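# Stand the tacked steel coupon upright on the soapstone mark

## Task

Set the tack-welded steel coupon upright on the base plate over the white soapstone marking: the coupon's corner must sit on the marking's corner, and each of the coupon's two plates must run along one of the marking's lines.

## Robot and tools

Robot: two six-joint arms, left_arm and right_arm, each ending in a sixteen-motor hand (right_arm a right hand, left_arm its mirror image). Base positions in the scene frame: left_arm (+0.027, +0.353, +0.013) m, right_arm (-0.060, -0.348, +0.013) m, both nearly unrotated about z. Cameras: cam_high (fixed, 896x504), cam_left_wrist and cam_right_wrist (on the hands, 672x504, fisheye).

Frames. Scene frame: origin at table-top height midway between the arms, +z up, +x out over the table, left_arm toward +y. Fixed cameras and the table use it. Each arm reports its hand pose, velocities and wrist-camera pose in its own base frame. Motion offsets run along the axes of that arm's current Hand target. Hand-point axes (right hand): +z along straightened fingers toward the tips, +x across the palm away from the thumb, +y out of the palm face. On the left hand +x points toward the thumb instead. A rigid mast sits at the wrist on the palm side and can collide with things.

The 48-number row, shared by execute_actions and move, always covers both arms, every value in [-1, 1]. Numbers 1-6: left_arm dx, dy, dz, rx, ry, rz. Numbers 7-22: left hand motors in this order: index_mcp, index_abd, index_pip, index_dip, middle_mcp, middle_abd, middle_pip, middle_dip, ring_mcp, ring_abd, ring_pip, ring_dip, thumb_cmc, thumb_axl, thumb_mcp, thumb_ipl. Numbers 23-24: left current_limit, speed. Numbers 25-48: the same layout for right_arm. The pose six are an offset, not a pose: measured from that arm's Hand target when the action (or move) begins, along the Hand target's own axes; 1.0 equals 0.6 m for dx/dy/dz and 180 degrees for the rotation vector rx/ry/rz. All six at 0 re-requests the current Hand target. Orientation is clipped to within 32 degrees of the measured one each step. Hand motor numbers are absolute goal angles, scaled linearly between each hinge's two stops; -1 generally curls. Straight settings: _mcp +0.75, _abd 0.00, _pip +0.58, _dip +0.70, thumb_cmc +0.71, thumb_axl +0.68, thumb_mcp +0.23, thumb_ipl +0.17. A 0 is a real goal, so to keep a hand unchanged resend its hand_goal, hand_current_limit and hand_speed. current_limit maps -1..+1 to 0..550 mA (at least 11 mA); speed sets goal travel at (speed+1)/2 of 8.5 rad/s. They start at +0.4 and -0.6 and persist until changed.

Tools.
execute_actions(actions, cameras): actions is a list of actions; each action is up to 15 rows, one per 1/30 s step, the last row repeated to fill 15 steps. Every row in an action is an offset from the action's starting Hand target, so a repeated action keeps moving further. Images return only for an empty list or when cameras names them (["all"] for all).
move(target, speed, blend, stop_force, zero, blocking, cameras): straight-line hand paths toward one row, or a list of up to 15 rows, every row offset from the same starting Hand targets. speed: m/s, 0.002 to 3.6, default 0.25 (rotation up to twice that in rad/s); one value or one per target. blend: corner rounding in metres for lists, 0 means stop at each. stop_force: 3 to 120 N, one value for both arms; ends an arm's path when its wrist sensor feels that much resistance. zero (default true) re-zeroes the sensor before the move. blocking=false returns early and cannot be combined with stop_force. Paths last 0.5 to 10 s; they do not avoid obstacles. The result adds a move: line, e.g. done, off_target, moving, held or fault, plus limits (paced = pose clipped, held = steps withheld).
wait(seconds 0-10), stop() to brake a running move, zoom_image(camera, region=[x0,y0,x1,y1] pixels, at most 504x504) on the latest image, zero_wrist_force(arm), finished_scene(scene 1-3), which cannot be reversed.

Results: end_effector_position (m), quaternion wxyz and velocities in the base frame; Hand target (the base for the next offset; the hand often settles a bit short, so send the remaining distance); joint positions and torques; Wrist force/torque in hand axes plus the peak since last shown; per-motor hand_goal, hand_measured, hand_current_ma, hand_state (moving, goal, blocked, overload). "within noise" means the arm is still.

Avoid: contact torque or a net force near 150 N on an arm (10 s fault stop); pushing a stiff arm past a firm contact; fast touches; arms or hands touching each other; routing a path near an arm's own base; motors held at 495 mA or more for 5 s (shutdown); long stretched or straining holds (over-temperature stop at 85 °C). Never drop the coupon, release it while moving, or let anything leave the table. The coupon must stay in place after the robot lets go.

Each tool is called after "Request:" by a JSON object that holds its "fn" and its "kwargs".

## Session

Scene 2 done. Now scene 3.

Request:
{"fn": "execute_actions", "kwargs": {"actions": []}}

Request:
{"fn": "zoom_image", "kwargs": {"camera": "cam_high", "region": [380, 230, 540, 350]}}

Scene clock: 0.00 s.
left_arm: end_effector_position=(+0.7561, +0.0705, +0.3112) hand_goal=(+0.754, +0.000, +0.576, +0.696, +0.754, +0.000, +0.576, +0.696, +0.754, +0.000, +0.576, +0.696, +0.714, +0.678, +0.226, +0.168) hand_measured=(+0.754, +0.000, +0.576, +0.696, +0.754, +0.000, +0.576, +0.696, +0.754, +0.000, +0.576, +0.696, +0.714, +0.678, +0.226, +0.168) hand_current_ma=(+0, +0, +0, +0, +0, +0, +0, +0, +0, +0, +0, +0, +0, +0, +0, +0) hand_state=(goal, goal, goal, goal, goal, goal, goal, goal, goal, goal, goal, goal, goal, goal, goal, goal) hand_current_limit=0.40 hand_speed=-0.60 end_effector_quat_wxyz=(+0.328, +0.725, +0.604, -0.039) | right_arm: end_effector_position=(+0.5837, +0.2936, +0.2391) hand_goal=(+0.754, +0.000, +0.576, +0.696, +0.754, +0.000, +0.576, +0.696, +0.754, +0.000, +0.576, +0.696, +0.714, +0.678, +0.226, +0.168) hand_measured=(+0.754, +0.000, +0.576, +0.696, +0.754, +0.000, +0.576, +0.696, +0.754, +0.000, +0.576, +0.696, +0.714, +0.678, +0.226, +0.168) hand_current_ma=(+0, +0, +0, +0, +0, +0, +0, +0, +0, +0, +0, +0, +0, +0, +0, +0) hand_state=(goal, goal, goal, goal, goal, goal, goal, goal, goal, goal, goal, goal, goal, goal, goal, goal) hand_current_limit=0.40 hand_speed=-0.60 end_effector_quat_wxyz=(-0.102, +0.750, -0.653, +0.019)
Joint positions: left_arm=[3.645 -1.882 -1.539 -1.235 0.9 0.666] | right_arm=[0.183 -1.114 1.335 -1.976 -1.474 3.196]
Joint velocities: within noise
Joint torques (N m): no reading
Wrist force (N): no reading
Wrist torque (N m): no reading
Wrist force, peak (N): no reading
Hand target: left_arm +0.7561, +0.0705, +0.3112; +0.328, +0.725, +0.604, -0.039 | right_arm +0.5837, +0.2936, +0.2391; -0.102, +0.750, -0.653, +0.019
camera_calibration:
cam_left_wrist: T_world_to_cam=[[-0.774366, -0.622694, 0.112294, 0.561536], [-0.611605, 0.782105, 0.11938, 0.328465], [-0.162163, 0.0237644, -0.986478, 0.554635], [0, 0, 0, 1]] pos_world=[0.725667, 0.0795906, 0.444866]
cam_right_wrist: T_world_to_cam=[[-0.719003, 0.694888, -0.0128535, 0.248273], [0.338209, 0.365983, 0.86699, -0.571229], [0.607164, 0.619021, -0.498161, -0.296061], [0, 0, 0, 1]] pos_world=[0.551462, 0.219807, 0.350954]

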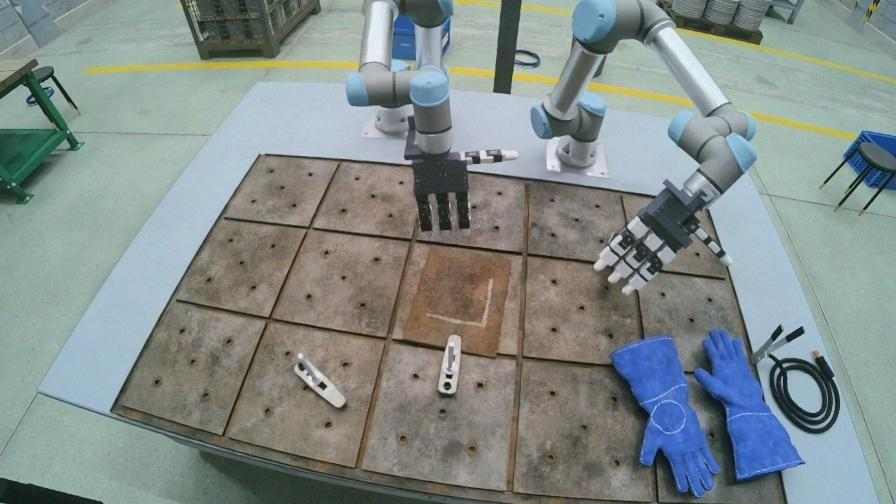

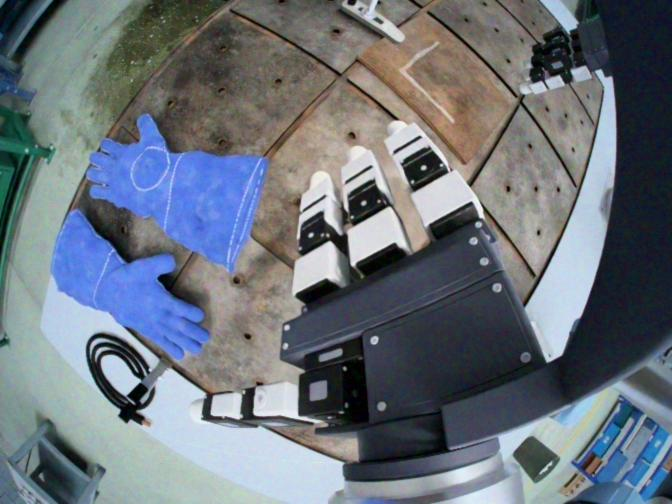

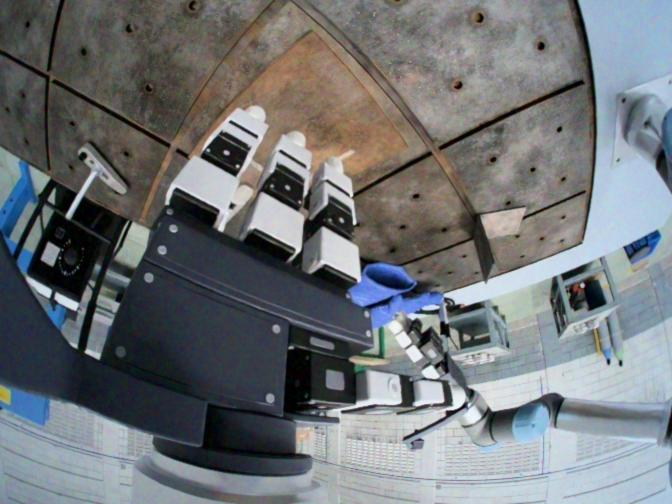

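Scaled by 3.150 from the camera's 896x504 image, which has a finer 1280x720 frame.

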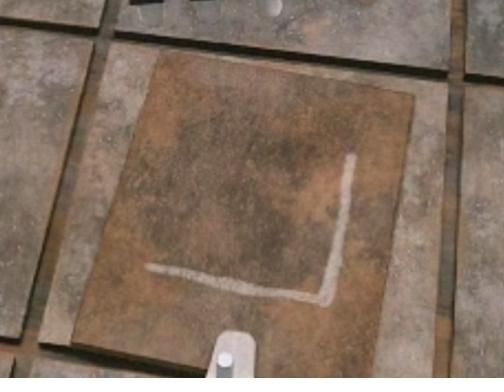

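Request:
{"fn": "zoom_image", "kwargs": {"camera": "cam_right_wrist", "region": [400, 140, 600, 320]}}

Request:
{"fn": "zoom_image", "kwargs": {"camera": "cam_high", "region": [580, 150, 760, 300]}}

Scaled by 2.520 from the camera's 672x504 image, which has a finer 960x720 frame.

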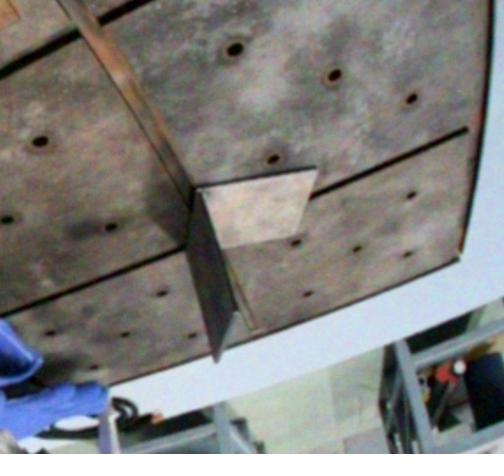

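Scaled by 2.800 from the camera's 896x504 image, which has a finer 1280x720 frame.

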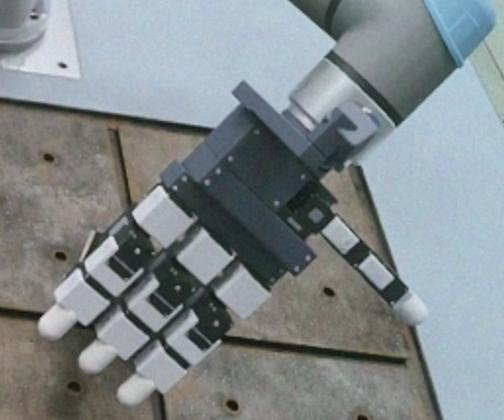

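Request:
{"fn": "move", "kwargs": {"target": [[-0.128,-0.1708,0.0058,0.1598,-0.125,-0.1613,0.754,0,0.576,0.696,0.754,0,0.576,0.696,0.754,0,0.576,0.696,0.714,0.678,0.226,0.168,0.4,0.2,0.413,0.19,-0.1733,0.0171,0.029,0.1594,0.754,0,0.576,0.696,0.754,0,0.576,0.696,0.754,0,0.576,0.696,0.714,0.678,0.226,0.168,0.4,-0.6],[-0.2952,-0.2327,-0.1118,0.3196,-0.2501,-0.3227,0.754,0,0.576,0.696,0.754,0,0.576,0.696,0.754,0,0.576,0.696,0.714,0.678,0.226,0.168,0.4,0.2,0.8265,0.38,-0.3467,0.0342,0.058,0.3188,0.754,0,0.576,0.696,0.754,0,0.576,0.696,0.754,0,0.576,0.696,0.714,0.678,0.226,0.168,0.4,-0.6]], "speed": 0.35, "blend": 0.03, "cameras": ["all"]}}

Request:
{"fn": "zoom_image", "kwargs": {"camera": "cam_high", "region": [560, 130, 720, 290]}}

Scene clock: 8.27 s.
left_arm: end_effector_position=(+0.5601, -0.0373, +0.3841) hand_goal=(+0.754, +0.000, +0.576, +0.696, +0.754, +0.000, +0.576, +0.696, +0.754, +0.000, +0.576, +0.696, +0.714, +0.678, +0.226, +0.168) hand_measured=(+0.750, +0.000, +0.576, +0.696, +0.748, +0.000, +0.576, +0.696, +0.748, +0.000, +0.576, +0.696, +0.710, +0.678, +0.224, +0.168) hand_current_ma=(+0, +0, +0, +0, -1, +0, +0, +0, -1, +0, +0, +0, +0, +0, +0, +0) hand_state=(goal, goal, goal, goal, goal, goal, goal, goal, goal, goal, goal, goal, goal, goal, goal, goal) hand_current_limit=0.40 hand_speed=0.20 end_effector_quat_wxyz=(-0.094, -0.358, -0.610, +0.701) end_effector_velocity=(-0.001, -0.001, +0.002) end_effector_angular_velocity=(-0.001, +0.002, +0.001) | right_arm: end_effector_position=(+0.3996, -0.2495, +0.3498) hand_goal=(+0.754, +0.000, +0.576, +0.696, +0.754, +0.000, +0.576, +0.696, +0.754, +0.000, +0.576, +0.696, +0.714, +0.678, +0.226, +0.168) hand_measured=(+0.752, +0.000, +0.576, +0.696, +0.752, +0.000, +0.576, +0.696, +0.754, +0.000, +0.576, +0.696, +0.714, +0.678, +0.224, +0.168) hand_current_ma=(+0, +0, +0, +0, +0, +0, +0, +0, +0, +0, +0, +0, +0, +0, +0, +0) hand_state=(goal, goal, goal, goal, goal, goal, goal, goal, goal, goal, goal, goal, goal, goal, goal, goal) hand_current_limit=0.40 hand_speed=-0.60 end_effector_quat_wxyz=(+0.080, -0.334, +0.937, -0.067)
Joint positions: left_arm=[3.645 -2.178 -0.827 -3.277 0.9 0.663] | right_arm=[-0.946 -1.59 1.634 -1.789 -1.455 3.092]
Joint velocities: left_arm=[0 0.002 0 -0.005 -0.001 0] | right_arm=[within noise]
Joint torques (N m): left_arm=[-6.91 57.74 13.35 -3.67 0.46 -0.02] | right_arm=[-6.87 -31.04 -20.87 -5.1 0.43 2]
Wrist force (N): left_arm=[0.2 1.5 -3.1] | right_arm=[0.2 0.0 -0.1]
Wrist torque (N m): left_arm=[0.21 -0.04 0.03] | right_arm=[0.00 -0.01 0.07]
Wrist force, peak (N): left_arm=[0.4 1.6 -3.3] | right_arm=[2.0 -1.1 -0.5]
Hand target: left_arm +0.5601, -0.0373, +0.3842; -0.094, -0.358, -0.610, +0.701 | right_arm +0.3996, -0.2495, +0.3499; +0.080, -0.334, +0.937, -0.067
Off the commanded pose: left_arm 0.000 m, 0 deg | right_arm 0.000 m, 0 deg.
move: done
camera_calibration:
cam_left_wrist: T_world_to_cam=[[0.231442, -0.0709862, 0.970255, -0.537854], [-0.359607, 0.920454, 0.153122, 0.135187], [-0.903945, -0.38435, 0.187504, 0.54665], [0, 0, 0, 1]] pos_world=[0.667238, 0.0474911, 0.398656]
cam_right_wrist: T_world_to_cam=[[0.219067, 0.975631, -0.012376, 0.189628], [0.488457, -0.0986798, 0.86699, -0.582168], [0.844641, -0.195974, -0.498172, -0.0911854], [0, 0, 0, 1]] pos_world=[0.319842, -0.260325, 0.461655]

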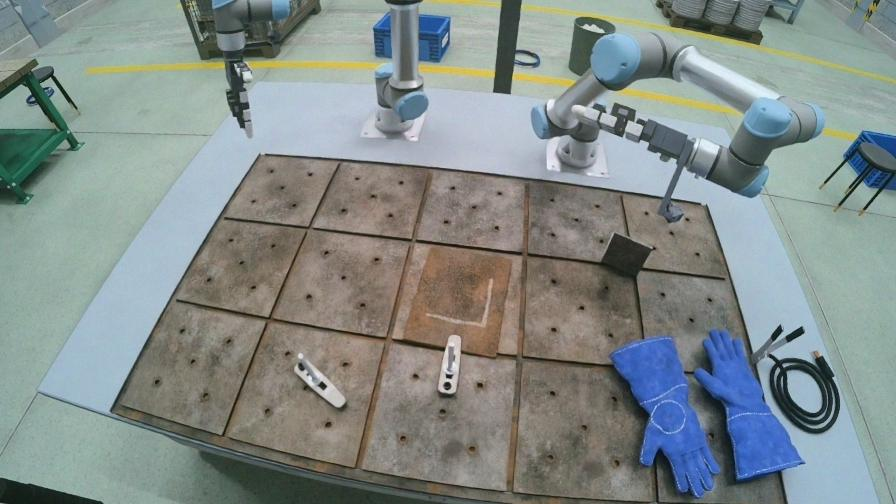

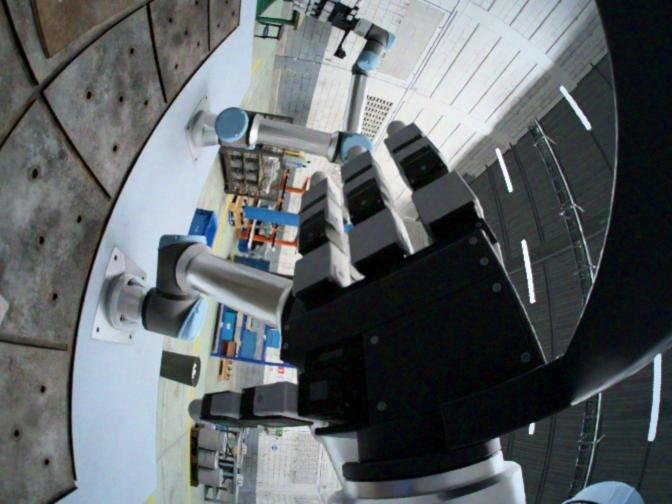

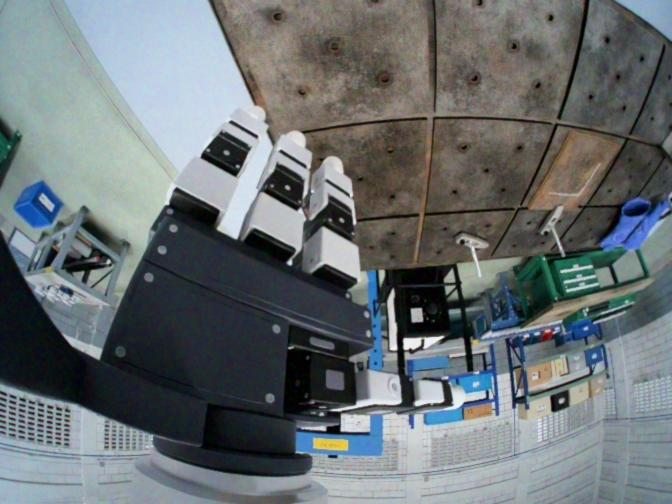

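Scaled by 3.150 from the camera's 896x504 image, which has a finer 1280x720 frame.

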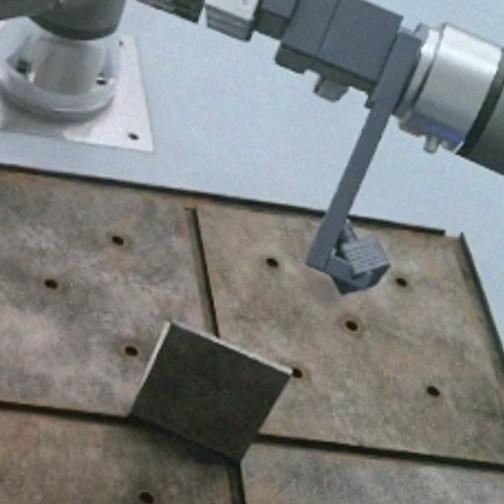

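Request:
{"fn": "move", "kwargs": {"target": [0.1692,-0.0393,-0.4173,-0.1178,-0.0575,0.2849,0.754,0,0.576,0.696,0.754,0,0.576,0.696,0.754,0,0.576,0.696,0.714,0.678,0.226,0.168,0.4,0.2,0,0,0,0,0,0,0.754,0,0.576,0.696,0.754,0,0.576,0.696,0.754,0,0.576,0.696,0.714,0.678,0.226,0.168,0.4,-0.6], "speed": 0.4, "cameras": ["cam_high","cam_left_wrist"]}}

Request:
{"fn": "zoom_image", "kwargs": {"camera": "cam_left_wrist", "region": [40, 180, 320, 440]}}

Scene clock: 11.00 s.
left_arm: end_effector_position=(+0.5697, +0.2301, +0.3403) hand_goal=(+0.754, +0.000, +0.576, +0.696, +0.754, +0.000, +0.576, +0.696, +0.754, +0.000, +0.576, +0.696, +0.714, +0.678, +0.226, +0.168) hand_measured=(+0.752, +0.002, +0.576, +0.696, +0.752, +0.002, +0.576, +0.696, +0.752, +0.002, +0.576, +0.696, +0.710, +0.678, +0.224, +0.168) hand_current_ma=(+0, +0, +0, +0, +0, +0, +0, +0, +0, +0, +0, +0, +0, +0, +0, +0) hand_state=(goal, goal, goal, goal, goal, goal, goal, goal, goal, goal, goal, goal, goal, goal, goal, goal) hand_current_limit=0.40 hand_speed=0.20 end_effector_quat_wxyz=(+0.500, +0.500, +0.500, -0.500) | right_arm: end_effector_position=(+0.3996, -0.2495, +0.3499) hand_goal=(+0.754, +0.000, +0.576, +0.696, +0.754, +0.000, +0.576, +0.696, +0.754, +0.000, +0.576, +0.696, +0.714, +0.678, +0.226, +0.168) hand_measured=(+0.752, +0.000, +0.576, +0.696, +0.752, +0.000, +0.576, +0.696, +0.754, +0.000, +0.576, +0.696, +0.714, +0.678, +0.224, +0.168) hand_current_ma=(+0, +0, +0, +0, +0, +0, +0, +0, +0, +0, +0, +0, +0, +0, +0, +0) hand_state=(goal, goal, goal, goal, goal, goal, goal, goal, goal, goal, goal, goal, goal, goal, goal, goal) hand_current_limit=0.40 hand_speed=-0.60 end_effector_quat_wxyz=(+0.080, -0.334, +0.937, -0.067)
Joint positions: left_arm=[4.102 -2.24 -0.987 -3.057 0.959 1.571] | right_arm=[-0.946 -1.59 1.634 -1.789 -1.455 3.092]
Joint torques (N m): left_arm=[5.52 53.79 13.22 0.52 2.42 1.57] | right_arm=[-6.52 -31.16 -28.99 -4.9 -0.61 2.15]
Wrist force (N): left_arm=[0.9 0.0 -2.5] | right_arm=[0.3 0.0 0.0]
Wrist torque (N m): left_arm=[0.13 0.03 0.07] | right_arm=[-0.01 -0.02 0.07]
Wrist force, peak (N): left_arm=[1.6 -0.6 -3.8] | right_arm=[0.5 0.1 -0.1]
Hand target: left_arm +0.5697, +0.2301, +0.3403; +0.500, +0.500, +0.500, -0.500 | right_arm +0.3996, -0.2495, +0.3499; +0.080, -0.334, +0.937, -0.067
Off the commanded pose: left_arm 0.000 m, 0 deg | right_arm 0.000 m, 0 deg.
move: done
camera_calibration:
cam_left_wrist: T_world_to_cam=[[-0.615797, 0.0237136, 0.787548, 0.044514], [-0.544696, 0.709407, -0.447267, 0.257649], [-0.569299, -0.7044, -0.423934, 0.7573], [0, 0, 0, 1]] pos_world=[0.598882, 0.349609, 0.401226]
Images, in order (width x height): cam_high 896x504, cam_left_wrist 672x504.

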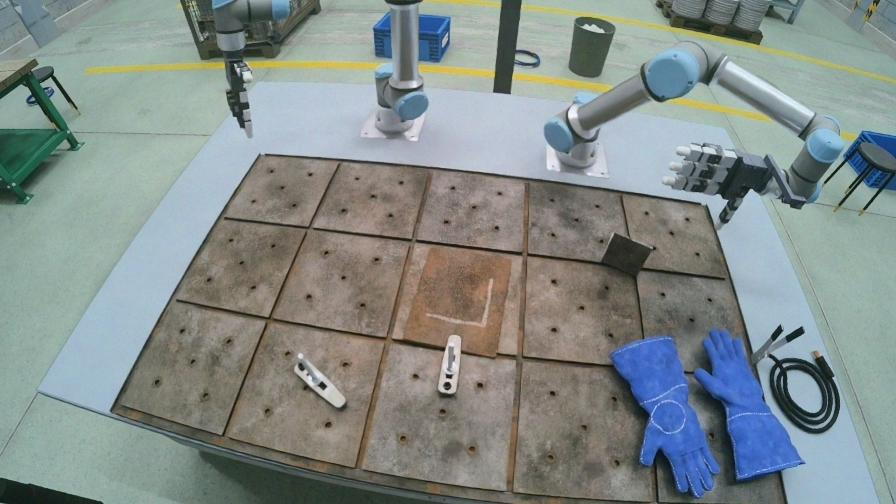

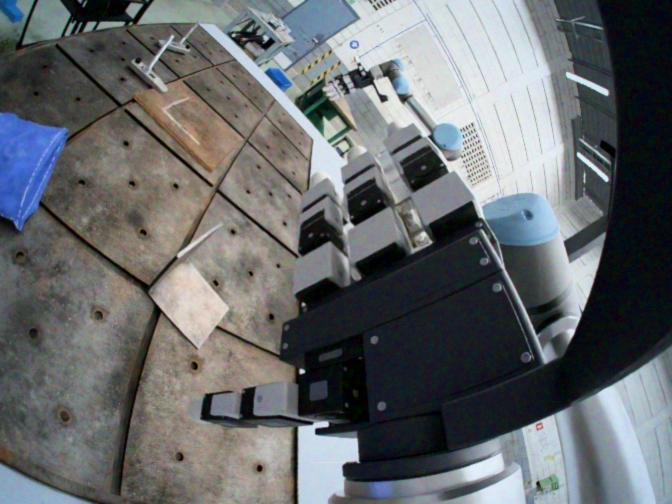

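Scaled by 1.800 from the camera's 672x504 image, which has a finer 960x720 frame.

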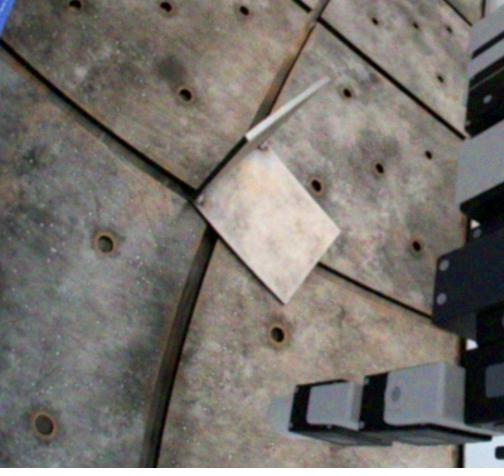

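Request:
{"fn": "zoom_image", "kwargs": {"camera": "cam_left_wrist", "region": [140, 215, 240, 355]}}

Request:
{"fn": "zoom_image", "kwargs": {"camera": "cam_left_wrist", "region": [120, 70, 240, 180]}}

Scaled by 3.600 from the camera's 672x504 image, which has a finer 960x720 frame.

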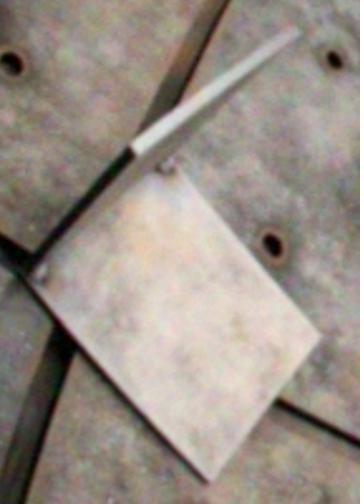

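Scaled by 4.200 from the camera's 672x504 image, which has a finer 960x720 frame.

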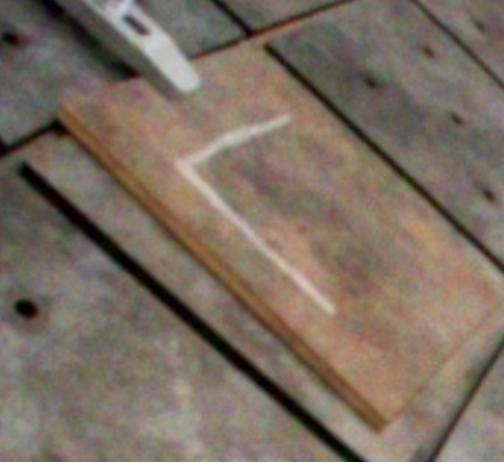

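Request:
{"fn": "zoom_image", "kwargs": {"camera": "cam_left_wrist", "region": [140, 215, 190, 300]}}

Request:
{"fn": "zoom_image", "kwargs": {"camera": "cam_left_wrist", "region": [180, 215, 235, 355]}}

Scaled by 5.929 from the camera's 672x504 image, which has a finer 960x720 frame.

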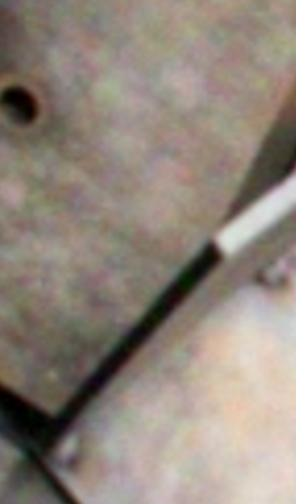

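Scaled by 3.600 from the camera's 672x504 image, which has a finer 960x720 frame.

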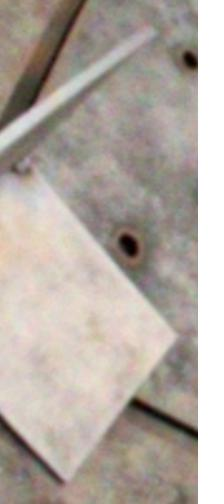

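Request:
{"fn": "move", "kwargs": {"target": [[0.0472,0.0088,0.1052,-0.1436,-0.1436,-0.4849,0.2,0,-0.883,-0.03,0.2,0,-0.883,-0.03,0.2,0,-0.883,-0.03,-1,-0.4,0.226,0.168,0.4,-0.1,0,0,0,0,0,0,0.754,0,0.576,0.696,0.754,0,0.576,0.696,0.754,0,0.576,0.696,0.714,0.678,0.226,0.168,0.4,-0.6],[0.1672,0.026,0.273,0,0.541,0.841,0.2,0,-0.883,-0.03,0.2,0,-0.883,-0.03,0.2,0,-0.883,-0.03,-1,-0.4,0.226,0.168,0.4,-0.1,0,0,0,0,0,0,0.754,0,0.576,0.696,0.754,0,0.576,0.696,0.754,0,0.576,0.696,0.714,0.678,0.226,0.168,0.4,-0.6]], "speed": 0.4, "blend": 0.02, "cameras": ["cam_high","cam_left_wrist"]}}

Request:
{"fn": "zoom_image", "kwargs": {"camera": "cam_high", "region": [540, 120, 720, 300]}}

Scene clock: 20.30 s.
left_arm: end_effector_position=(+0.5855, +0.0663, +0.2401) hand_goal=(+0.200, +0.000, -0.882, -0.030, +0.200, +0.000, -0.882, -0.030, +0.200, +0.000, -0.882, -0.030, -1.000, -0.400, +0.226, +0.168) hand_measured=(+0.198, +0.002, -0.880, -0.028, +0.198, +0.002, -0.880, -0.028, +0.198, +0.002, -0.878, -0.028, -1.000, -0.398, +0.224, +0.168) hand_current_ma=(+0, +0, +0, +0, +0, +0, +0, +0, +0, +0, +0, +0, +0, +0, +0, +0) hand_state=(goal, goal, goal, goal, goal, goal, goal, goal, goal, goal, goal, goal, goal, goal, goal, goal) hand_current_limit=0.40 hand_speed=-0.10 end_effector_quat_wxyz=(+0.149, +0.691, -0.150, +0.691) | right_arm: end_effector_position=(+0.3996, -0.2495, +0.3499) hand_goal=(+0.754, +0.000, +0.576, +0.696, +0.754, +0.000, +0.576, +0.696, +0.754, +0.000, +0.576, +0.696, +0.714, +0.678, +0.226, +0.168) hand_measured=(+0.752, +0.000, +0.576, +0.696, +0.752, +0.000, +0.576, +0.696, +0.754, +0.000, +0.576, +0.696, +0.714, +0.678, +0.224, +0.168) hand_current_ma=(+0, +0, +0, +0, +0, +0, +0, +0, +0, +0, +0, +0, +0, +0, +0, +0) hand_state=(goal, goal, goal, goal, goal, goal, goal, goal, goal, goal, goal, goal, goal, goal, goal, goal) hand_current_limit=0.40 hand_speed=-0.60 end_effector_quat_wxyz=(+0.080, -0.334, +0.937, -0.067)
Joint positions: left_arm=[3.951 -2.323 -1.951 -5.15 0.335 1.571] | right_arm=[-0.946 -1.59 1.634 -1.789 -1.455 3.092]
Joint torques (N m): left_arm=[6.42 25.56 6.02 1.45 -0.51 -1.55] | right_arm=[-6.81 -31.02 -29.43 -4.41 -0.71 1.9]
Wrist force (N): left_arm=[-3.2 2.3 -2.5] | right_arm=[0.1 0.0 -0.3]
Wrist torque (N m): left_arm=[0.38 0.27 0.07] | right_arm=[0.02 0.00 0.05]
Wrist force, peak (N): left_arm=[-3.8 3.2 -2.8] | right_arm=[0.6 0.0 -0.2]
Hand target: left_arm +0.5855, +0.0664, +0.2400; +0.150, +0.691, -0.150, +0.691 | right_arm +0.3996, -0.2495, +0.3499; +0.080, -0.334, +0.937, -0.067
Off the commanded pose: left_arm 0.000 m, 0 deg | right_arm 0.000 m, 0 deg.
move: done
camera_calibration:
cam_left_wrist: T_world_to_cam=[[0.232778, 0.571234, -0.787088, -0.0181581], [-0.421466, 0.788625, 0.447703, 0.0452646], [0.876459, 0.227515, 0.42433, -0.503449], [0, 0, 0, 1]] pos_world=[0.464557, 0.0892181, 0.179071]
Images, in order (width x height): cam_high 896x504, cam_left_wrist 672x504.

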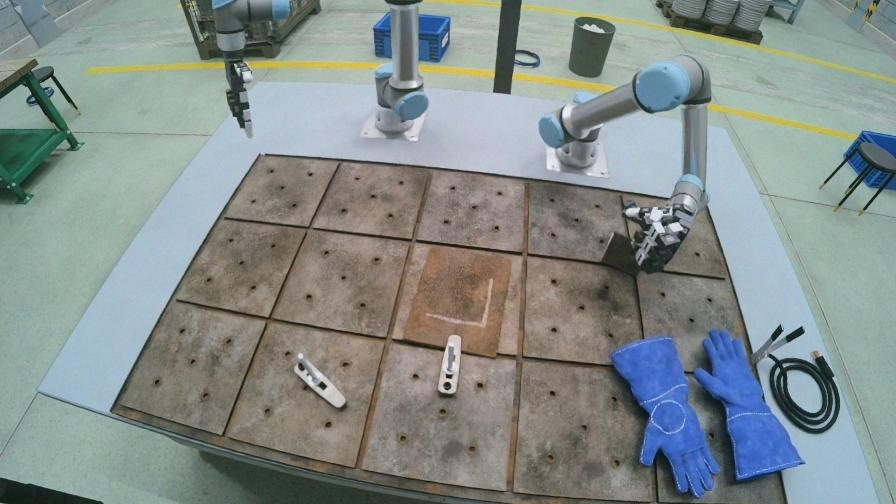

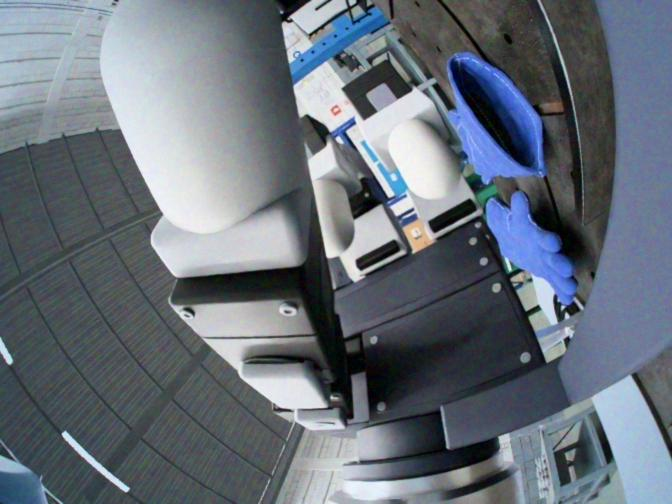

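Scaled by 2.800 from the camera's 896x504 image, which has a finer 1280x720 frame.

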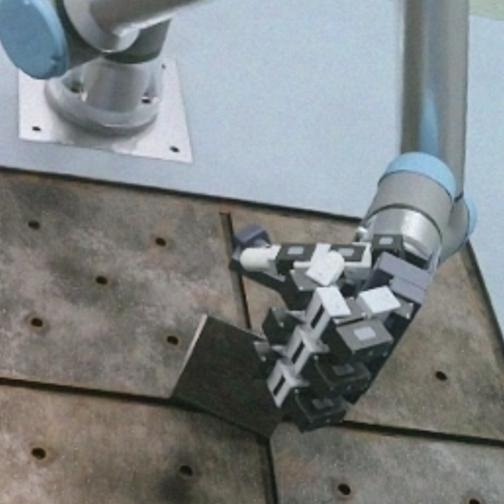

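Request:
{"fn": "move", "kwargs": {"target": [[0.2667,0,0,0,0,0,0.2,0,-0.883,-0.03,0.2,0,-0.883,-0.03,0.2,0,-0.883,-0.03,-1,-0.4,0.226,0.168,0.4,-0.1,0,0,0,0,0,0,0.754,0,0.576,0.696,0.754,0,0.576,0.696,0.754,0,0.576,0.696,0.714,0.678,0.226,0.168,0.4,-0.6],[0.2552,-0.0063,0.0022,0,0.1091,0.315,0.2,0,-0.883,-0.03,0.2,0,-0.883,-0.03,0.2,0,-0.883,-0.03,-1,-0.4,0.226,0.168,0.4,-0.1,0,0,0,0,0,0,0.754,0,0.576,0.696,0.754,0,0.576,0.696,0.754,0,0.576,0.696,0.714,0.678,0.226,0.168,0.4,-0.6],[0.2552,-0.0189,0.0065,0,0.2182,0.63,0.2,0,-0.883,-0.03,0.2,0,-0.883,-0.03,0.2,0,-0.883,-0.03,-1,-0.4,0.226,0.168,0.4,-0.1,0,0,0,0,0,0,0.754,0,0.576,0.696,0.754,0,0.576,0.696,0.754,0,0.576,0.696,0.714,0.678,0.226,0.168,0.4,-0.6],[0.2667,-0.0252,0.0087,0,0.3273,0.945,0.2,0,-0.883,-0.03,0.2,0,-0.883,-0.03,0.2,0,-0.883,-0.03,-1,-0.4,0.226,0.168,0.4,-0.1,0,0,0,0,0,0,0.754,0,0.576,0.696,0.754,0,0.576,0.696,0.754,0,0.576,0.696,0.714,0.678,0.226,0.168,0.4,-0.6]], "speed": 0.4, "blend": 0.02}}

Scene clock: 26.37 s.
left_arm: end_effector_position=(+0.5964, +0.0779, +0.4000) hand_goal=(+0.200, +0.000, -0.882, -0.030, +0.200, +0.000, -0.882, -0.030, +0.200, +0.000, -0.882, -0.030, -1.000, -0.400, +0.226, +0.168) hand_measured=(+0.198, +0.002, -0.880, -0.028, +0.198, +0.002, -0.880, -0.028, +0.198, +0.002, -0.880, -0.028, -0.994, -0.398, +0.228, +0.168) hand_current_ma=(+0, +0, +0, +0, +0, +0, +0, +0, +0, +0, +0, +0, +1, +0, +0, +0) hand_state=(goal, goal, goal, goal, goal, goal, goal, goal, goal, goal, goal, goal, goal, goal, goal, goal) hand_current_limit=0.40 hand_speed=-0.10 end_effector_quat_wxyz=(+0.604, +0.368, +0.604, -0.367) | right_arm: end_effector_position=(+0.3996, -0.2495, +0.3499) hand_goal=(+0.754, +0.000, +0.576, +0.696, +0.754, +0.000, +0.576, +0.696, +0.754, +0.000, +0.576, +0.696, +0.714, +0.678, +0.226, +0.168) hand_measured=(+0.752, +0.000, +0.576, +0.696, +0.752, +0.000, +0.576, +0.696, +0.754, +0.000, +0.576, +0.696, +0.714, +0.678, +0.224, +0.168) hand_current_ma=(+0, +0, +0, +0, +0, +0, +0, +0, +0, +0, +0, +0, +0, +0, +0, +0) hand_state=(goal, goal, goal, goal, goal, goal, goal, goal, goal, goal, goal, goal, goal, goal, goal, goal) hand_current_limit=0.40 hand_speed=-0.60 end_effector_quat_wxyz=(+0.080, -0.334, +0.937, -0.067)
Joint positions: left_arm=[3.951 -1.747 -1.544 -2.992 0.332 1.571] | right_arm=[-0.946 -1.59 1.634 -1.789 -1.455 3.092]
Joint torques (N m): left_arm=[-7.9 13.59 25.61 1.29 -1.96 1.75] | right_arm=[-6.28 -31.27 -29.44 -3.81 -0.68 1.95]
Wrist force (N): left_arm=[1.1 -0.1 -3.1] | right_arm=[0.1 -0.1 0.1]
Wrist torque (N m): left_arm=[0.15 -0.10 -0.09] | right_arm=[-0.03 -0.01 0.06]
Wrist force, peak (N): left_arm=[-6.5 2.3 -2.4] | right_arm=[0.4 0.2 -0.3]
Hand target: left_arm +0.5965, +0.0780, +0.4000; +0.604, +0.368, +0.604, -0.367 | right_arm +0.3996, -0.2495, +0.3499; +0.080, -0.334, +0.937, -0.067
Off the commanded pose: left_arm 0.000 m, 0 deg | right_arm 0.000 m, 0 deg.
move: done

Request:
{"fn": "execute_actions", "kwargs": {"actions": [], "cameras": ["cam_high"]}}

Scene clock: 28.03 s.
left_arm: end_effector_position=(+0.5965, +0.0780, +0.4000) hand_goal=(+0.200, +0.000, -0.882, -0.030, +0.200, +0.000, -0.882, -0.030, +0.200, +0.000, -0.882, -0.030, -1.000, -0.400, +0.226, +0.168) hand_measured=(+0.198, +0.002, -0.880, -0.028, +0.198, +0.002, -0.880, -0.028, +0.198, +0.002, -0.880, -0.028, -0.994, -0.398, +0.228, +0.168) hand_current_ma=(+0, +0, +0, +0, +0, +0, +0, +0, +0, +0, +0, +0, +1, +0, +0, +0) hand_state=(goal, goal, goal, goal, goal, goal, goal, goal, goal, goal, goal, goal, goal, goal, goal, goal) hand_current_limit=0.40 hand_speed=-0.10 end_effector_quat_wxyz=(+0.604, +0.368, +0.604, -0.367) | right_arm: end_effector_position=(+0.3996, -0.2495, +0.3499) hand_goal=(+0.754, +0.000, +0.576, +0.696, +0.754, +0.000, +0.576, +0.696, +0.754, +0.000, +0.576, +0.696, +0.714, +0.678, +0.226, +0.168) hand_measured=(+0.752, +0.000, +0.576, +0.696, +0.752, +0.000, +0.576, +0.696, +0.754, +0.000, +0.576, +0.696, +0.714, +0.678, +0.224, +0.168) hand_current_ma=(+0, +0, +0, +0, +0, +0, +0, +0, +0, +0, +0, +0, +0, +0, +0, +0) hand_state=(goal, goal, goal, goal, goal, goal, goal, goal, goal, goal, goal, goal, goal, goal, goal, goal) hand_current_limit=0.40 hand_speed=-0.60 end_effector_quat_wxyz=(+0.080, -0.334, +0.937, -0.067)
Joint positions: left_arm=[3.951 -1.747 -1.544 -2.991 0.332 1.571] | right_arm=[-0.946 -1.59 1.634 -1.789 -1.455 3.092]
Joint velocities: within noise
Joint torques (N m): left_arm=[-7.33 14.45 28.14 1.74 -1.96 -0.4] | right_arm=[-7.31 -31.53 -28.62 -3.84 -0.67 2.04]
Wrist force (N): left_arm=[1.0 -0.2 -2.8] | right_arm=[0.2 0.2 0.1]
Wrist torque (N m): left_arm=[0.11 -0.08 -0.09] | right_arm=[0.01 -0.01 0.07]
Wrist force, peak (N): left_arm=[0.9 0.1 -3.3] | right_arm=[0.5 0.0 -0.1]
Hand target: left_arm +0.5965, +0.0780, +0.4000; +0.604, +0.368, +0.604, -0.367 | right_arm +0.3996, -0.2495, +0.3499; +0.080, -0.334, +0.937, -0.067
Off the commanded pose: left_arm 0.000 m, 0 deg | right_arm 0.000 m, 0 deg.
Images, in order (width x height): cam_high 896x504.

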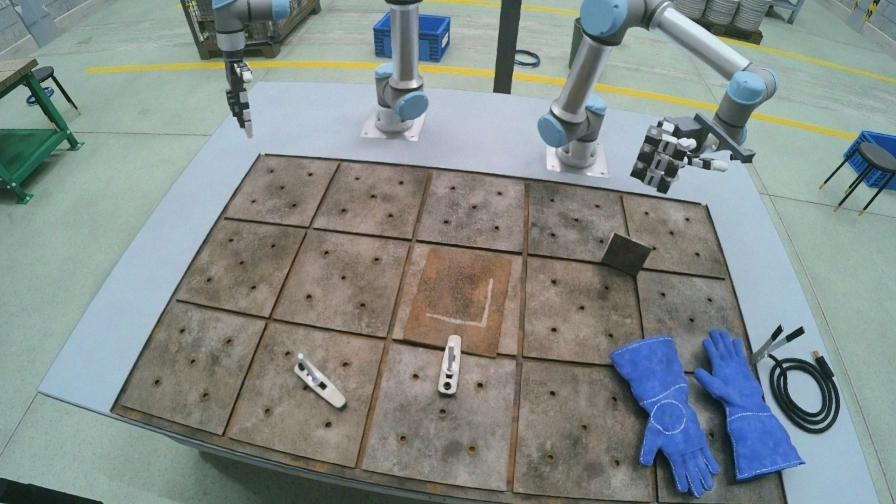

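Request:
{"fn": "move", "kwargs": {"target": [0,0.2056,-0.1728,-0.2122,0,0, 0.2,0,-0.883,-0.03,0.2,0,-0.883,-0.03,0.2,0,-0.883,-0.03,-1,-0.4,0.226,0.168,0.4,-0.1, 0,0,0,0,0,0,0.754,0,0.576,0.696,0.754,0,0.576,0.696,0.754,0,0.576,0.696,0.714,0.678,0.226,0.168,0.4,-0.6], "speed": 0.25}}

Request:
{"fn": "move", "kwargs": {"target": [[0.1037,-0.043,0,0,0,-0.25, 0.2,0,-0.883,-0.03,0.2,0,-0.883,-0.03,0.2,0,-0.883,-0.03,-1,-0.4,0.226,0.168,0.4,-0.1, 0,0,0,0,0,0,0.754,0,0.576,0.696,0.754,0,0.576,0.696,0.754,0,0.576,0.696,0.714,0.678,0.226,0.168,0.4,-0.6],[0.1467,-0.1467,0,0,0,-0.5, 0.2,0,-0.883,-0.03,0.2,0,-0.883,-0.03,0.2,0,-0.883,-0.03,-1,-0.4,0.226,0.168,0.4,-0.1, 0,0,0,0,0,0,0.754,0,0.576,0.696,0.754,0,0.576,0.696,0.754,0,0.576,0.696,0.714,0.678,0.226,0.168,0.4,-0.6],[0.1037,-0.2504,0,0,0,-0.75, 0.2,0,-0.883,-0.03,0.2,0,-0.883,-0.03,0.2,0,-0.883,-0.03,-1,-0.4,0.226,0.168,0.4,-0.1, 0,0,0,0,0,0,0.754,0,0.576,0.696,0.754,0,0.576,0.696,0.754,0,0.576,0.696,0.714,0.678,0.226,0.168,0.4,-0.6],[0,-0.2933,0,0,0,-1.0, 0.2,0,-0.883,-0.03,0.2,0,-0.883,-0.03,0.2,0,-0.883,-0.03,-1,-0.4,0.226,0.168,0.4,-0.1, 0,0,0,0,0,0,0.754,0,0.576,0.696,0.754,0,0.576,0.696,0.754,0,0.576,0.696,0.714,0.678,0.226,0.168,0.4,-0.6]], "speed": 0.5, "blend": 0.02, "cameras": ["all"]}}

Scene clock: 31.00 s.
left_arm: end_effector_position=(+0.6584, +0.2266, +0.3999) hand_goal=(+0.200, +0.000, -0.882, -0.030, +0.200, +0.000, -0.882, -0.030, +0.200, +0.000, -0.882, -0.030, -1.000, -0.400, +0.226, +0.168) hand_measured=(+0.198, +0.002, -0.880, -0.028, +0.198, +0.002, -0.880, -0.028, +0.198, +0.002, -0.880, -0.028, -0.994, -0.398, +0.228, +0.168) hand_current_ma=(+0, +0, +0, +0, +0, +0, +0, +0, +0, +0, +0, +0, +1, +0, +0, +0) hand_state=(goal, goal, goal, goal, goal, goal, goal, goal, goal, goal, goal, goal, goal, goal, goal, goal) hand_current_limit=0.40 hand_speed=-0.10 end_effector_quat_wxyz=(+0.691, +0.150, +0.691, -0.150) | right_arm: end_effector_position=(+0.3996, -0.2495, +0.3499) hand_goal=(+0.754, +0.000, +0.576, +0.696, +0.754, +0.000, +0.576, +0.696, +0.754, +0.000, +0.576, +0.696, +0.714, +0.678, +0.226, +0.168) hand_measured=(+0.752, +0.000, +0.576, +0.696, +0.752, +0.000, +0.576, +0.696, +0.754, +0.000, +0.576, +0.696, +0.714, +0.678, +0.224, +0.168) hand_current_ma=(+0, +0, +0, +0, +0, +0, +0, +0, +0, +0, +0, +0, +0, +0, +0, +0) hand_state=(goal, goal, goal, goal, goal, goal, goal, goal, goal, goal, goal, goal, goal, goal, goal, goal) hand_current_limit=0.40 hand_speed=-0.60 end_effector_quat_wxyz=(+0.080, -0.334, +0.937, -0.067)
Joint positions: left_arm=[3.955 -1.747 -1.545 -2.992 -0.33 1.571] | right_arm=[-0.946 -1.59 1.634 -1.789 -1.455 3.092]
Joint torques (N m): left_arm=[7.16 42.26 16.19 0.33 -1.97 1.6] | right_arm=[-6.83 -32.36 -29.14 -3.81 -0.56 1.83]
Wrist force (N): left_arm=[1.3 0.0 -2.9] | right_arm=[0.4 -0.3 -0.2]
Wrist torque (N m): left_arm=[0.13 -0.14 -0.06] | right_arm=[-0.02 -0.03 0.08]
Wrist force, peak (N): left_arm=[1.2 -0.2 -3.2] | right_arm=[0.4 -0.3 -0.2]
Hand target: left_arm +0.6584, +0.2267, +0.4000; +0.691, +0.150, +0.691, -0.150 | right_arm +0.3996, -0.2495, +0.3499; +0.080, -0.334, +0.937, -0.067
Off the commanded pose: left_arm 0.000 m, 0 deg | right_arm 0.000 m, 0 deg.
move: done

Scene clock: 34.80 s.
left_arm: end_effector_position=(+0.5856, +0.0664, +0.4000) hand_goal=(+0.200, +0.000, -0.882, -0.030, +0.200, +0.000, -0.882, -0.030, +0.200, +0.000, -0.882, -0.030, -1.000, -0.400, +0.226, +0.168) hand_measured=(+0.198, +0.002, -0.880, -0.028, +0.198, +0.002, -0.880, -0.028, +0.198, +0.002, -0.880, -0.028, -1.000, -0.398, +0.224, +0.168) hand_current_ma=(+0, +0, +0, +0, +0, +0, +0, +0, +0, +0, +0, +0, +0, +0, +0, +0) hand_state=(goal, goal, goal, goal, goal, goal, goal, goal, goal, goal, goal, goal, goal, goal, goal, goal) hand_current_limit=0.40 hand_speed=-0.10 end_effector_quat_wxyz=(+0.150, +0.691, -0.150, +0.691) | right_arm: end_effector_position=(+0.3996, -0.2495, +0.3499) hand_goal=(+0.754, +0.000, +0.576, +0.696, +0.754, +0.000, +0.576, +0.696, +0.754, +0.000, +0.576, +0.696, +0.714, +0.678, +0.226, +0.168) hand_measured=(+0.752, +0.000, +0.576, +0.696, +0.752, +0.000, +0.576, +0.696, +0.754, +0.000, +0.576, +0.696, +0.714, +0.678, +0.224, +0.168) hand_current_ma=(+0, +0, +0, +0, +0, +0, +0, +0, +0, +0, +0, +0, +0, +0, +0, +0) hand_state=(goal, goal, goal, goal, goal, goal, goal, goal, goal, goal, goal, goal, goal, goal, goal, goal) hand_current_limit=0.40 hand_speed=-0.60 end_effector_quat_wxyz=(+0.080, -0.334, +0.937, -0.067)
Joint positions: left_arm=[3.951 -1.757 -1.651 -2.875 -0.335 -1.571] | right_arm=[-0.946 -1.59 1.634 -1.789 -1.455 3.092]
Joint torques (N m): left_arm=[5.4 13.3 28.08 -0.75 1.44 -0.69] | right_arm=[-6.87 -32.14 -28.4 -3.45 -0.66 1.85]
Wrist force (N): left_arm=[-3.2 2.3 -2.3] | right_arm=[0.0 0.1 -0.1]
Wrist torque (N m): left_arm=[0.33 0.23 0.05] | right_arm=[0.01 0.01 0.05]
Wrist force, peak (N): left_arm=[-2.8 4.4 -2.7] | right_arm=[0.3 0.3 -0.1]
Hand target: left_arm +0.5856, +0.0665, +0.4000; +0.150, +0.691, -0.150, +0.691 | right_arm +0.3996, -0.2495, +0.3499; +0.080, -0.334, +0.937, -0.067
Off the commanded pose: left_arm 0.000 m, 0 deg | right_arm 0.000 m, 0 deg.
move: done
camera_calibration:
cam_left_wrist: T_world_to_cam=[[0.232801, 0.571189, -0.787113, 0.107697], [-0.421453, 0.788657, 0.447658, -0.0263984], [0.876459, 0.227516, 0.42433, -0.571452], [0, 0, 0, 1]] pos_world=[0.464657, 0.0893181, 0.339072]
cam_right_wrist: T_world_to_cam=[[0.219315, 0.975574, -0.012522, 0.189721], [0.488432, -0.098674, 0.867005, -0.582127], [0.844592, -0.196263, -0.498142, -0.0911936], [0, 0, 0, 1]] pos_world=[0.319742, -0.260425, 0.461655]

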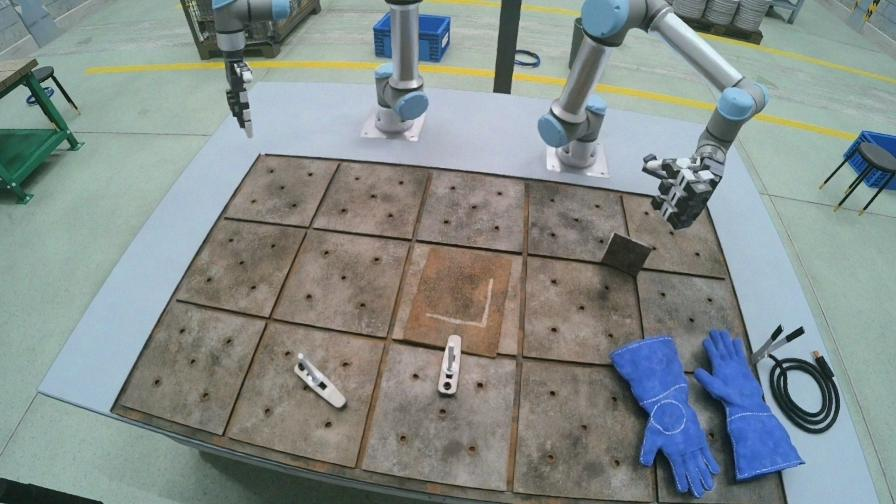

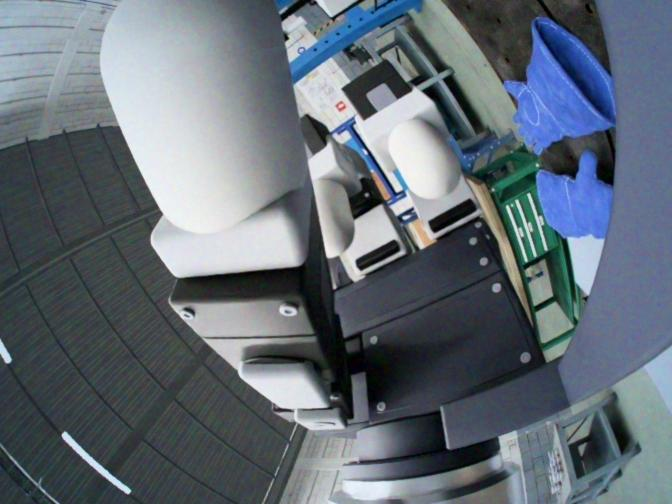

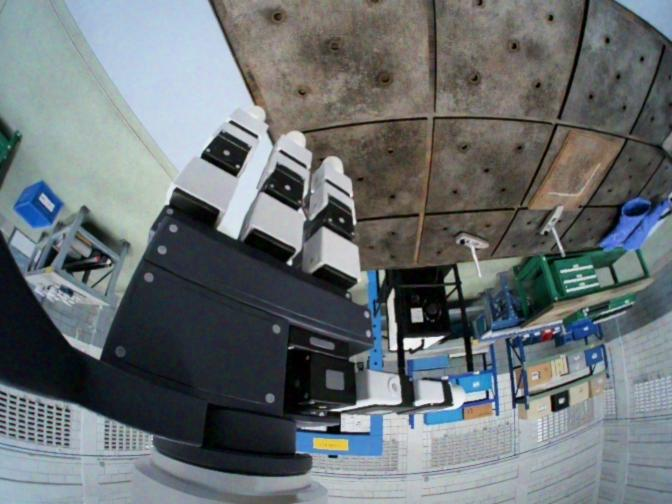

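Request:
{"fn": "move", "kwargs": {"target": [-0.2667,0,0,0,0,0, 0.2,0,-0.883,-0.03,0.2,0,-0.883,-0.03,0.2,0,-0.883,-0.03,-1,-0.4,0.226,0.168,0.4,-0.1, 0,0,0,0,0,0,0.754,0,0.576,0.696,0.754,0,0.576,0.696,0.754,0,0.576,0.696,0.714,0.678,0.226,0.168,0.4,-0.6], "speed": 0.2, "cameras": ["all"]}}

Scene clock: 36.43 s.
left_arm: end_effector_position=(+0.5856, +0.0666, +0.2400) hand_goal=(+0.200, +0.000, -0.882, -0.030, +0.200, +0.000, -0.882, -0.030, +0.200, +0.000, -0.882, -0.030, -1.000, -0.400, +0.226, +0.168) hand_measured=(+0.198, +0.002, -0.880, -0.028, +0.198, +0.002, -0.880, -0.028, +0.198, +0.002, -0.880, -0.028, -1.000, -0.398, +0.224, +0.168) hand_current_ma=(+0, +0, +0, +0, +0, +0, +0, +0, +0, +0, +0, +0, +0, +0, +0, +0) hand_state=(goal, goal, goal, goal, goal, goal, goal, goal, goal, goal, goal, goal, goal, goal, goal, goal) hand_current_limit=0.40 hand_speed=-0.10 end_effector_quat_wxyz=(+0.150, +0.691, -0.150, +0.691) | right_arm: end_effector_position=(+0.3996, -0.2495, +0.3499) hand_goal=(+0.754, +0.000, +0.576, +0.696, +0.754, +0.000, +0.576, +0.696, +0.754, +0.000, +0.576, +0.696, +0.714, +0.678, +0.226, +0.168) hand_measured=(+0.752, +0.000, +0.576, +0.696, +0.752, +0.000, +0.576, +0.696, +0.754, +0.000, +0.576, +0.696, +0.714, +0.678, +0.224, +0.168) hand_current_ma=(+0, +0, +0, +0, +0, +0, +0, +0, +0, +0, +0, +0, +0, +0, +0, +0) hand_state=(goal, goal, goal, goal, goal, goal, goal, goal, goal, goal, goal, goal, goal, goal, goal, goal) hand_current_limit=0.40 hand_speed=-0.60 end_effector_quat_wxyz=(+0.080, -0.334, +0.937, -0.067)
Joint positions: left_arm=[3.951 -1.93 -1.881 -2.472 -0.335 -1.571] | right_arm=[-0.946 -1.59 1.634 -1.789 -1.455 3.092]
Joint torques (N m): left_arm=[-8.48 30.53 23.81 -0.37 -1.83 1.29] | right_arm=[-6.61 -31.81 -28.76 -3.27 -0.6 1.9]
Wrist force (N): left_arm=[-3.5 2.4 -2.0] | right_arm=[0.2 0.1 -0.1]
Wrist torque (N m): left_arm=[0.29 0.25 0.08] | right_arm=[0.02 -0.01 0.07]
Wrist force, peak (N): left_arm=[-5.2 2.6 -2.1] | right_arm=[0.5 0.1 -0.1]
Hand target: left_arm +0.5856, +0.0666, +0.2400; +0.150, +0.691, -0.150, +0.691 | right_arm +0.3996, -0.2495, +0.3499; +0.080, -0.334, +0.937, -0.067
Off the commanded pose: left_arm 0.000 m, 0 deg | right_arm 0.000 m, 0 deg.
move: done
camera_calibration:
cam_left_wrist: T_world_to_cam=[[0.232659, 0.57101, -0.787285, -0.018185], [-0.421371, 0.788759, 0.447555, 0.0451188], [0.876536, 0.227611, 0.424119, -0.50359], [0, 0, 0, 1]] pos_world=[0.464657, 0.0894186, 0.179072]
cam_right_wrist: T_world_to_cam=[[0.219315, 0.975574, -0.012522, 0.189721], [0.488432, -0.098674, 0.867005, -0.582127], [0.844592, -0.196263, -0.498142, -0.0911936], [0, 0, 0, 1]] pos_world=[0.319742, -0.260425, 0.461655]

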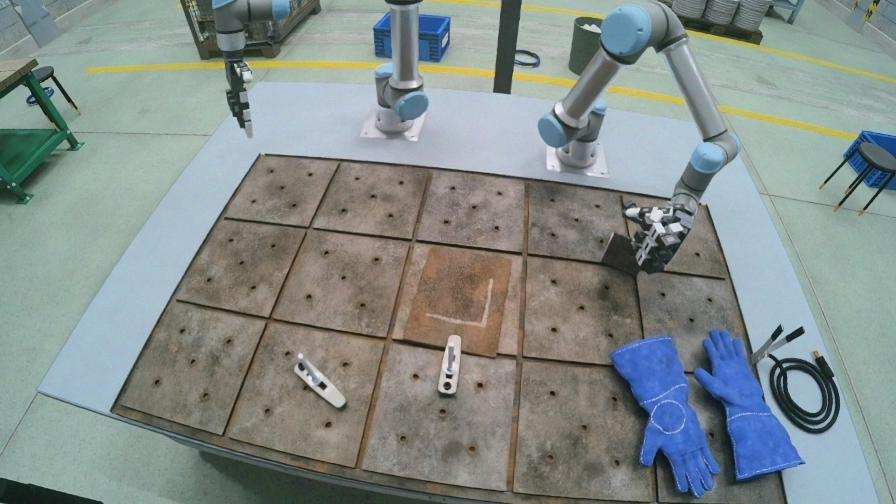

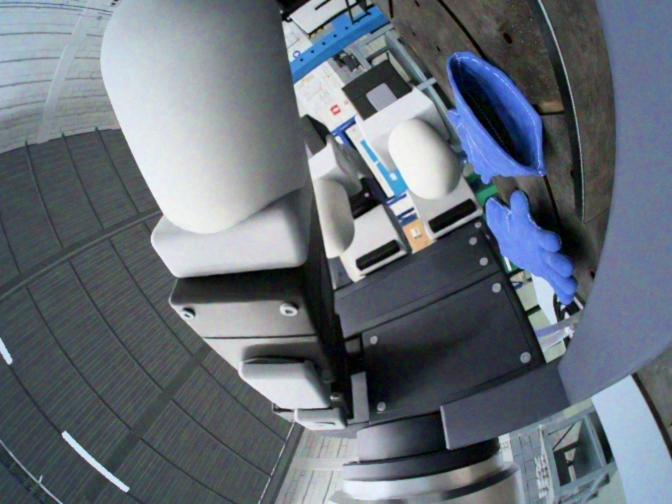

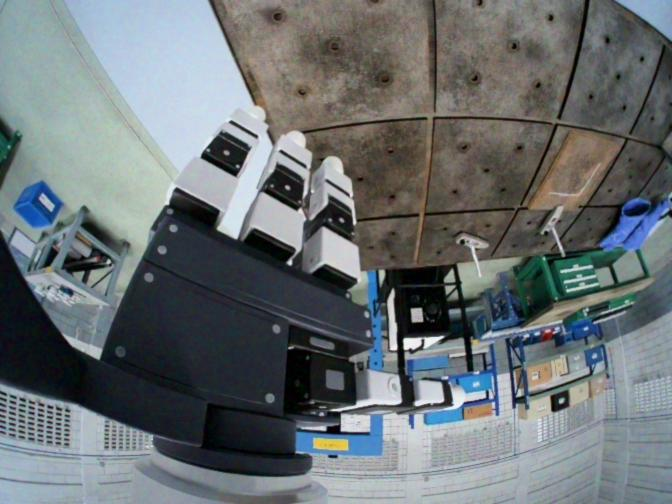

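Request:
{"fn": "zoom_image", "kwargs": {"camera": "cam_high", "region": [580, 170, 740, 300]}}

Request:
{"fn": "zoom_image", "kwargs": {"camera": "cam_left_wrist", "region": [440, 0, 640, 160]}}

Scaled by 3.150 from the camera's 896x504 image, which has a finer 1280x720 frame.

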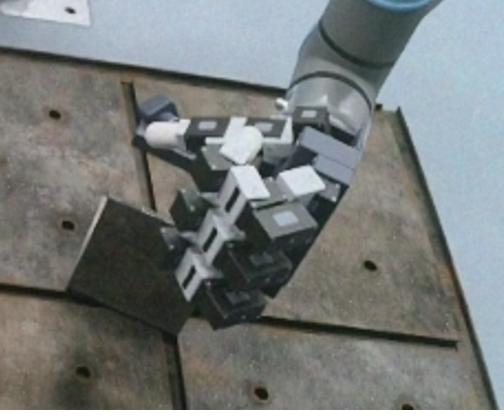

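Scaled by 2.520 from the camera's 672x504 image, which has a finer 960x720 frame.

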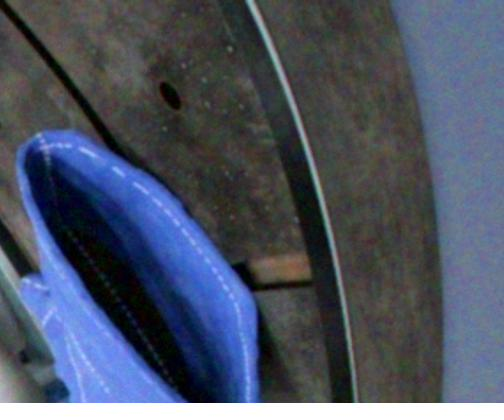

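Request:
{"fn": "zoom_image", "kwargs": {"camera": "cam_left_wrist", "region": [480, 100, 672, 300]}}

Scaled by 2.520 from the camera's 672x504 image, which has a finer 960x720 frame.

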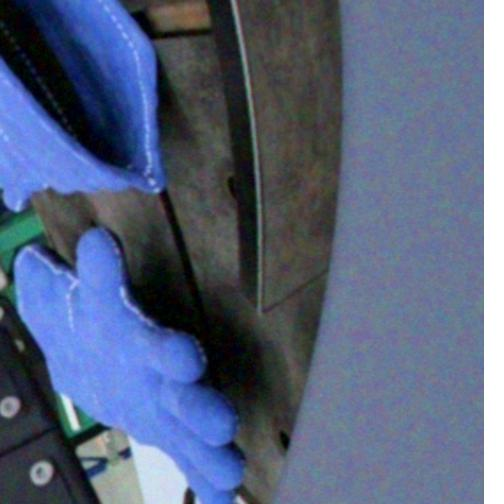

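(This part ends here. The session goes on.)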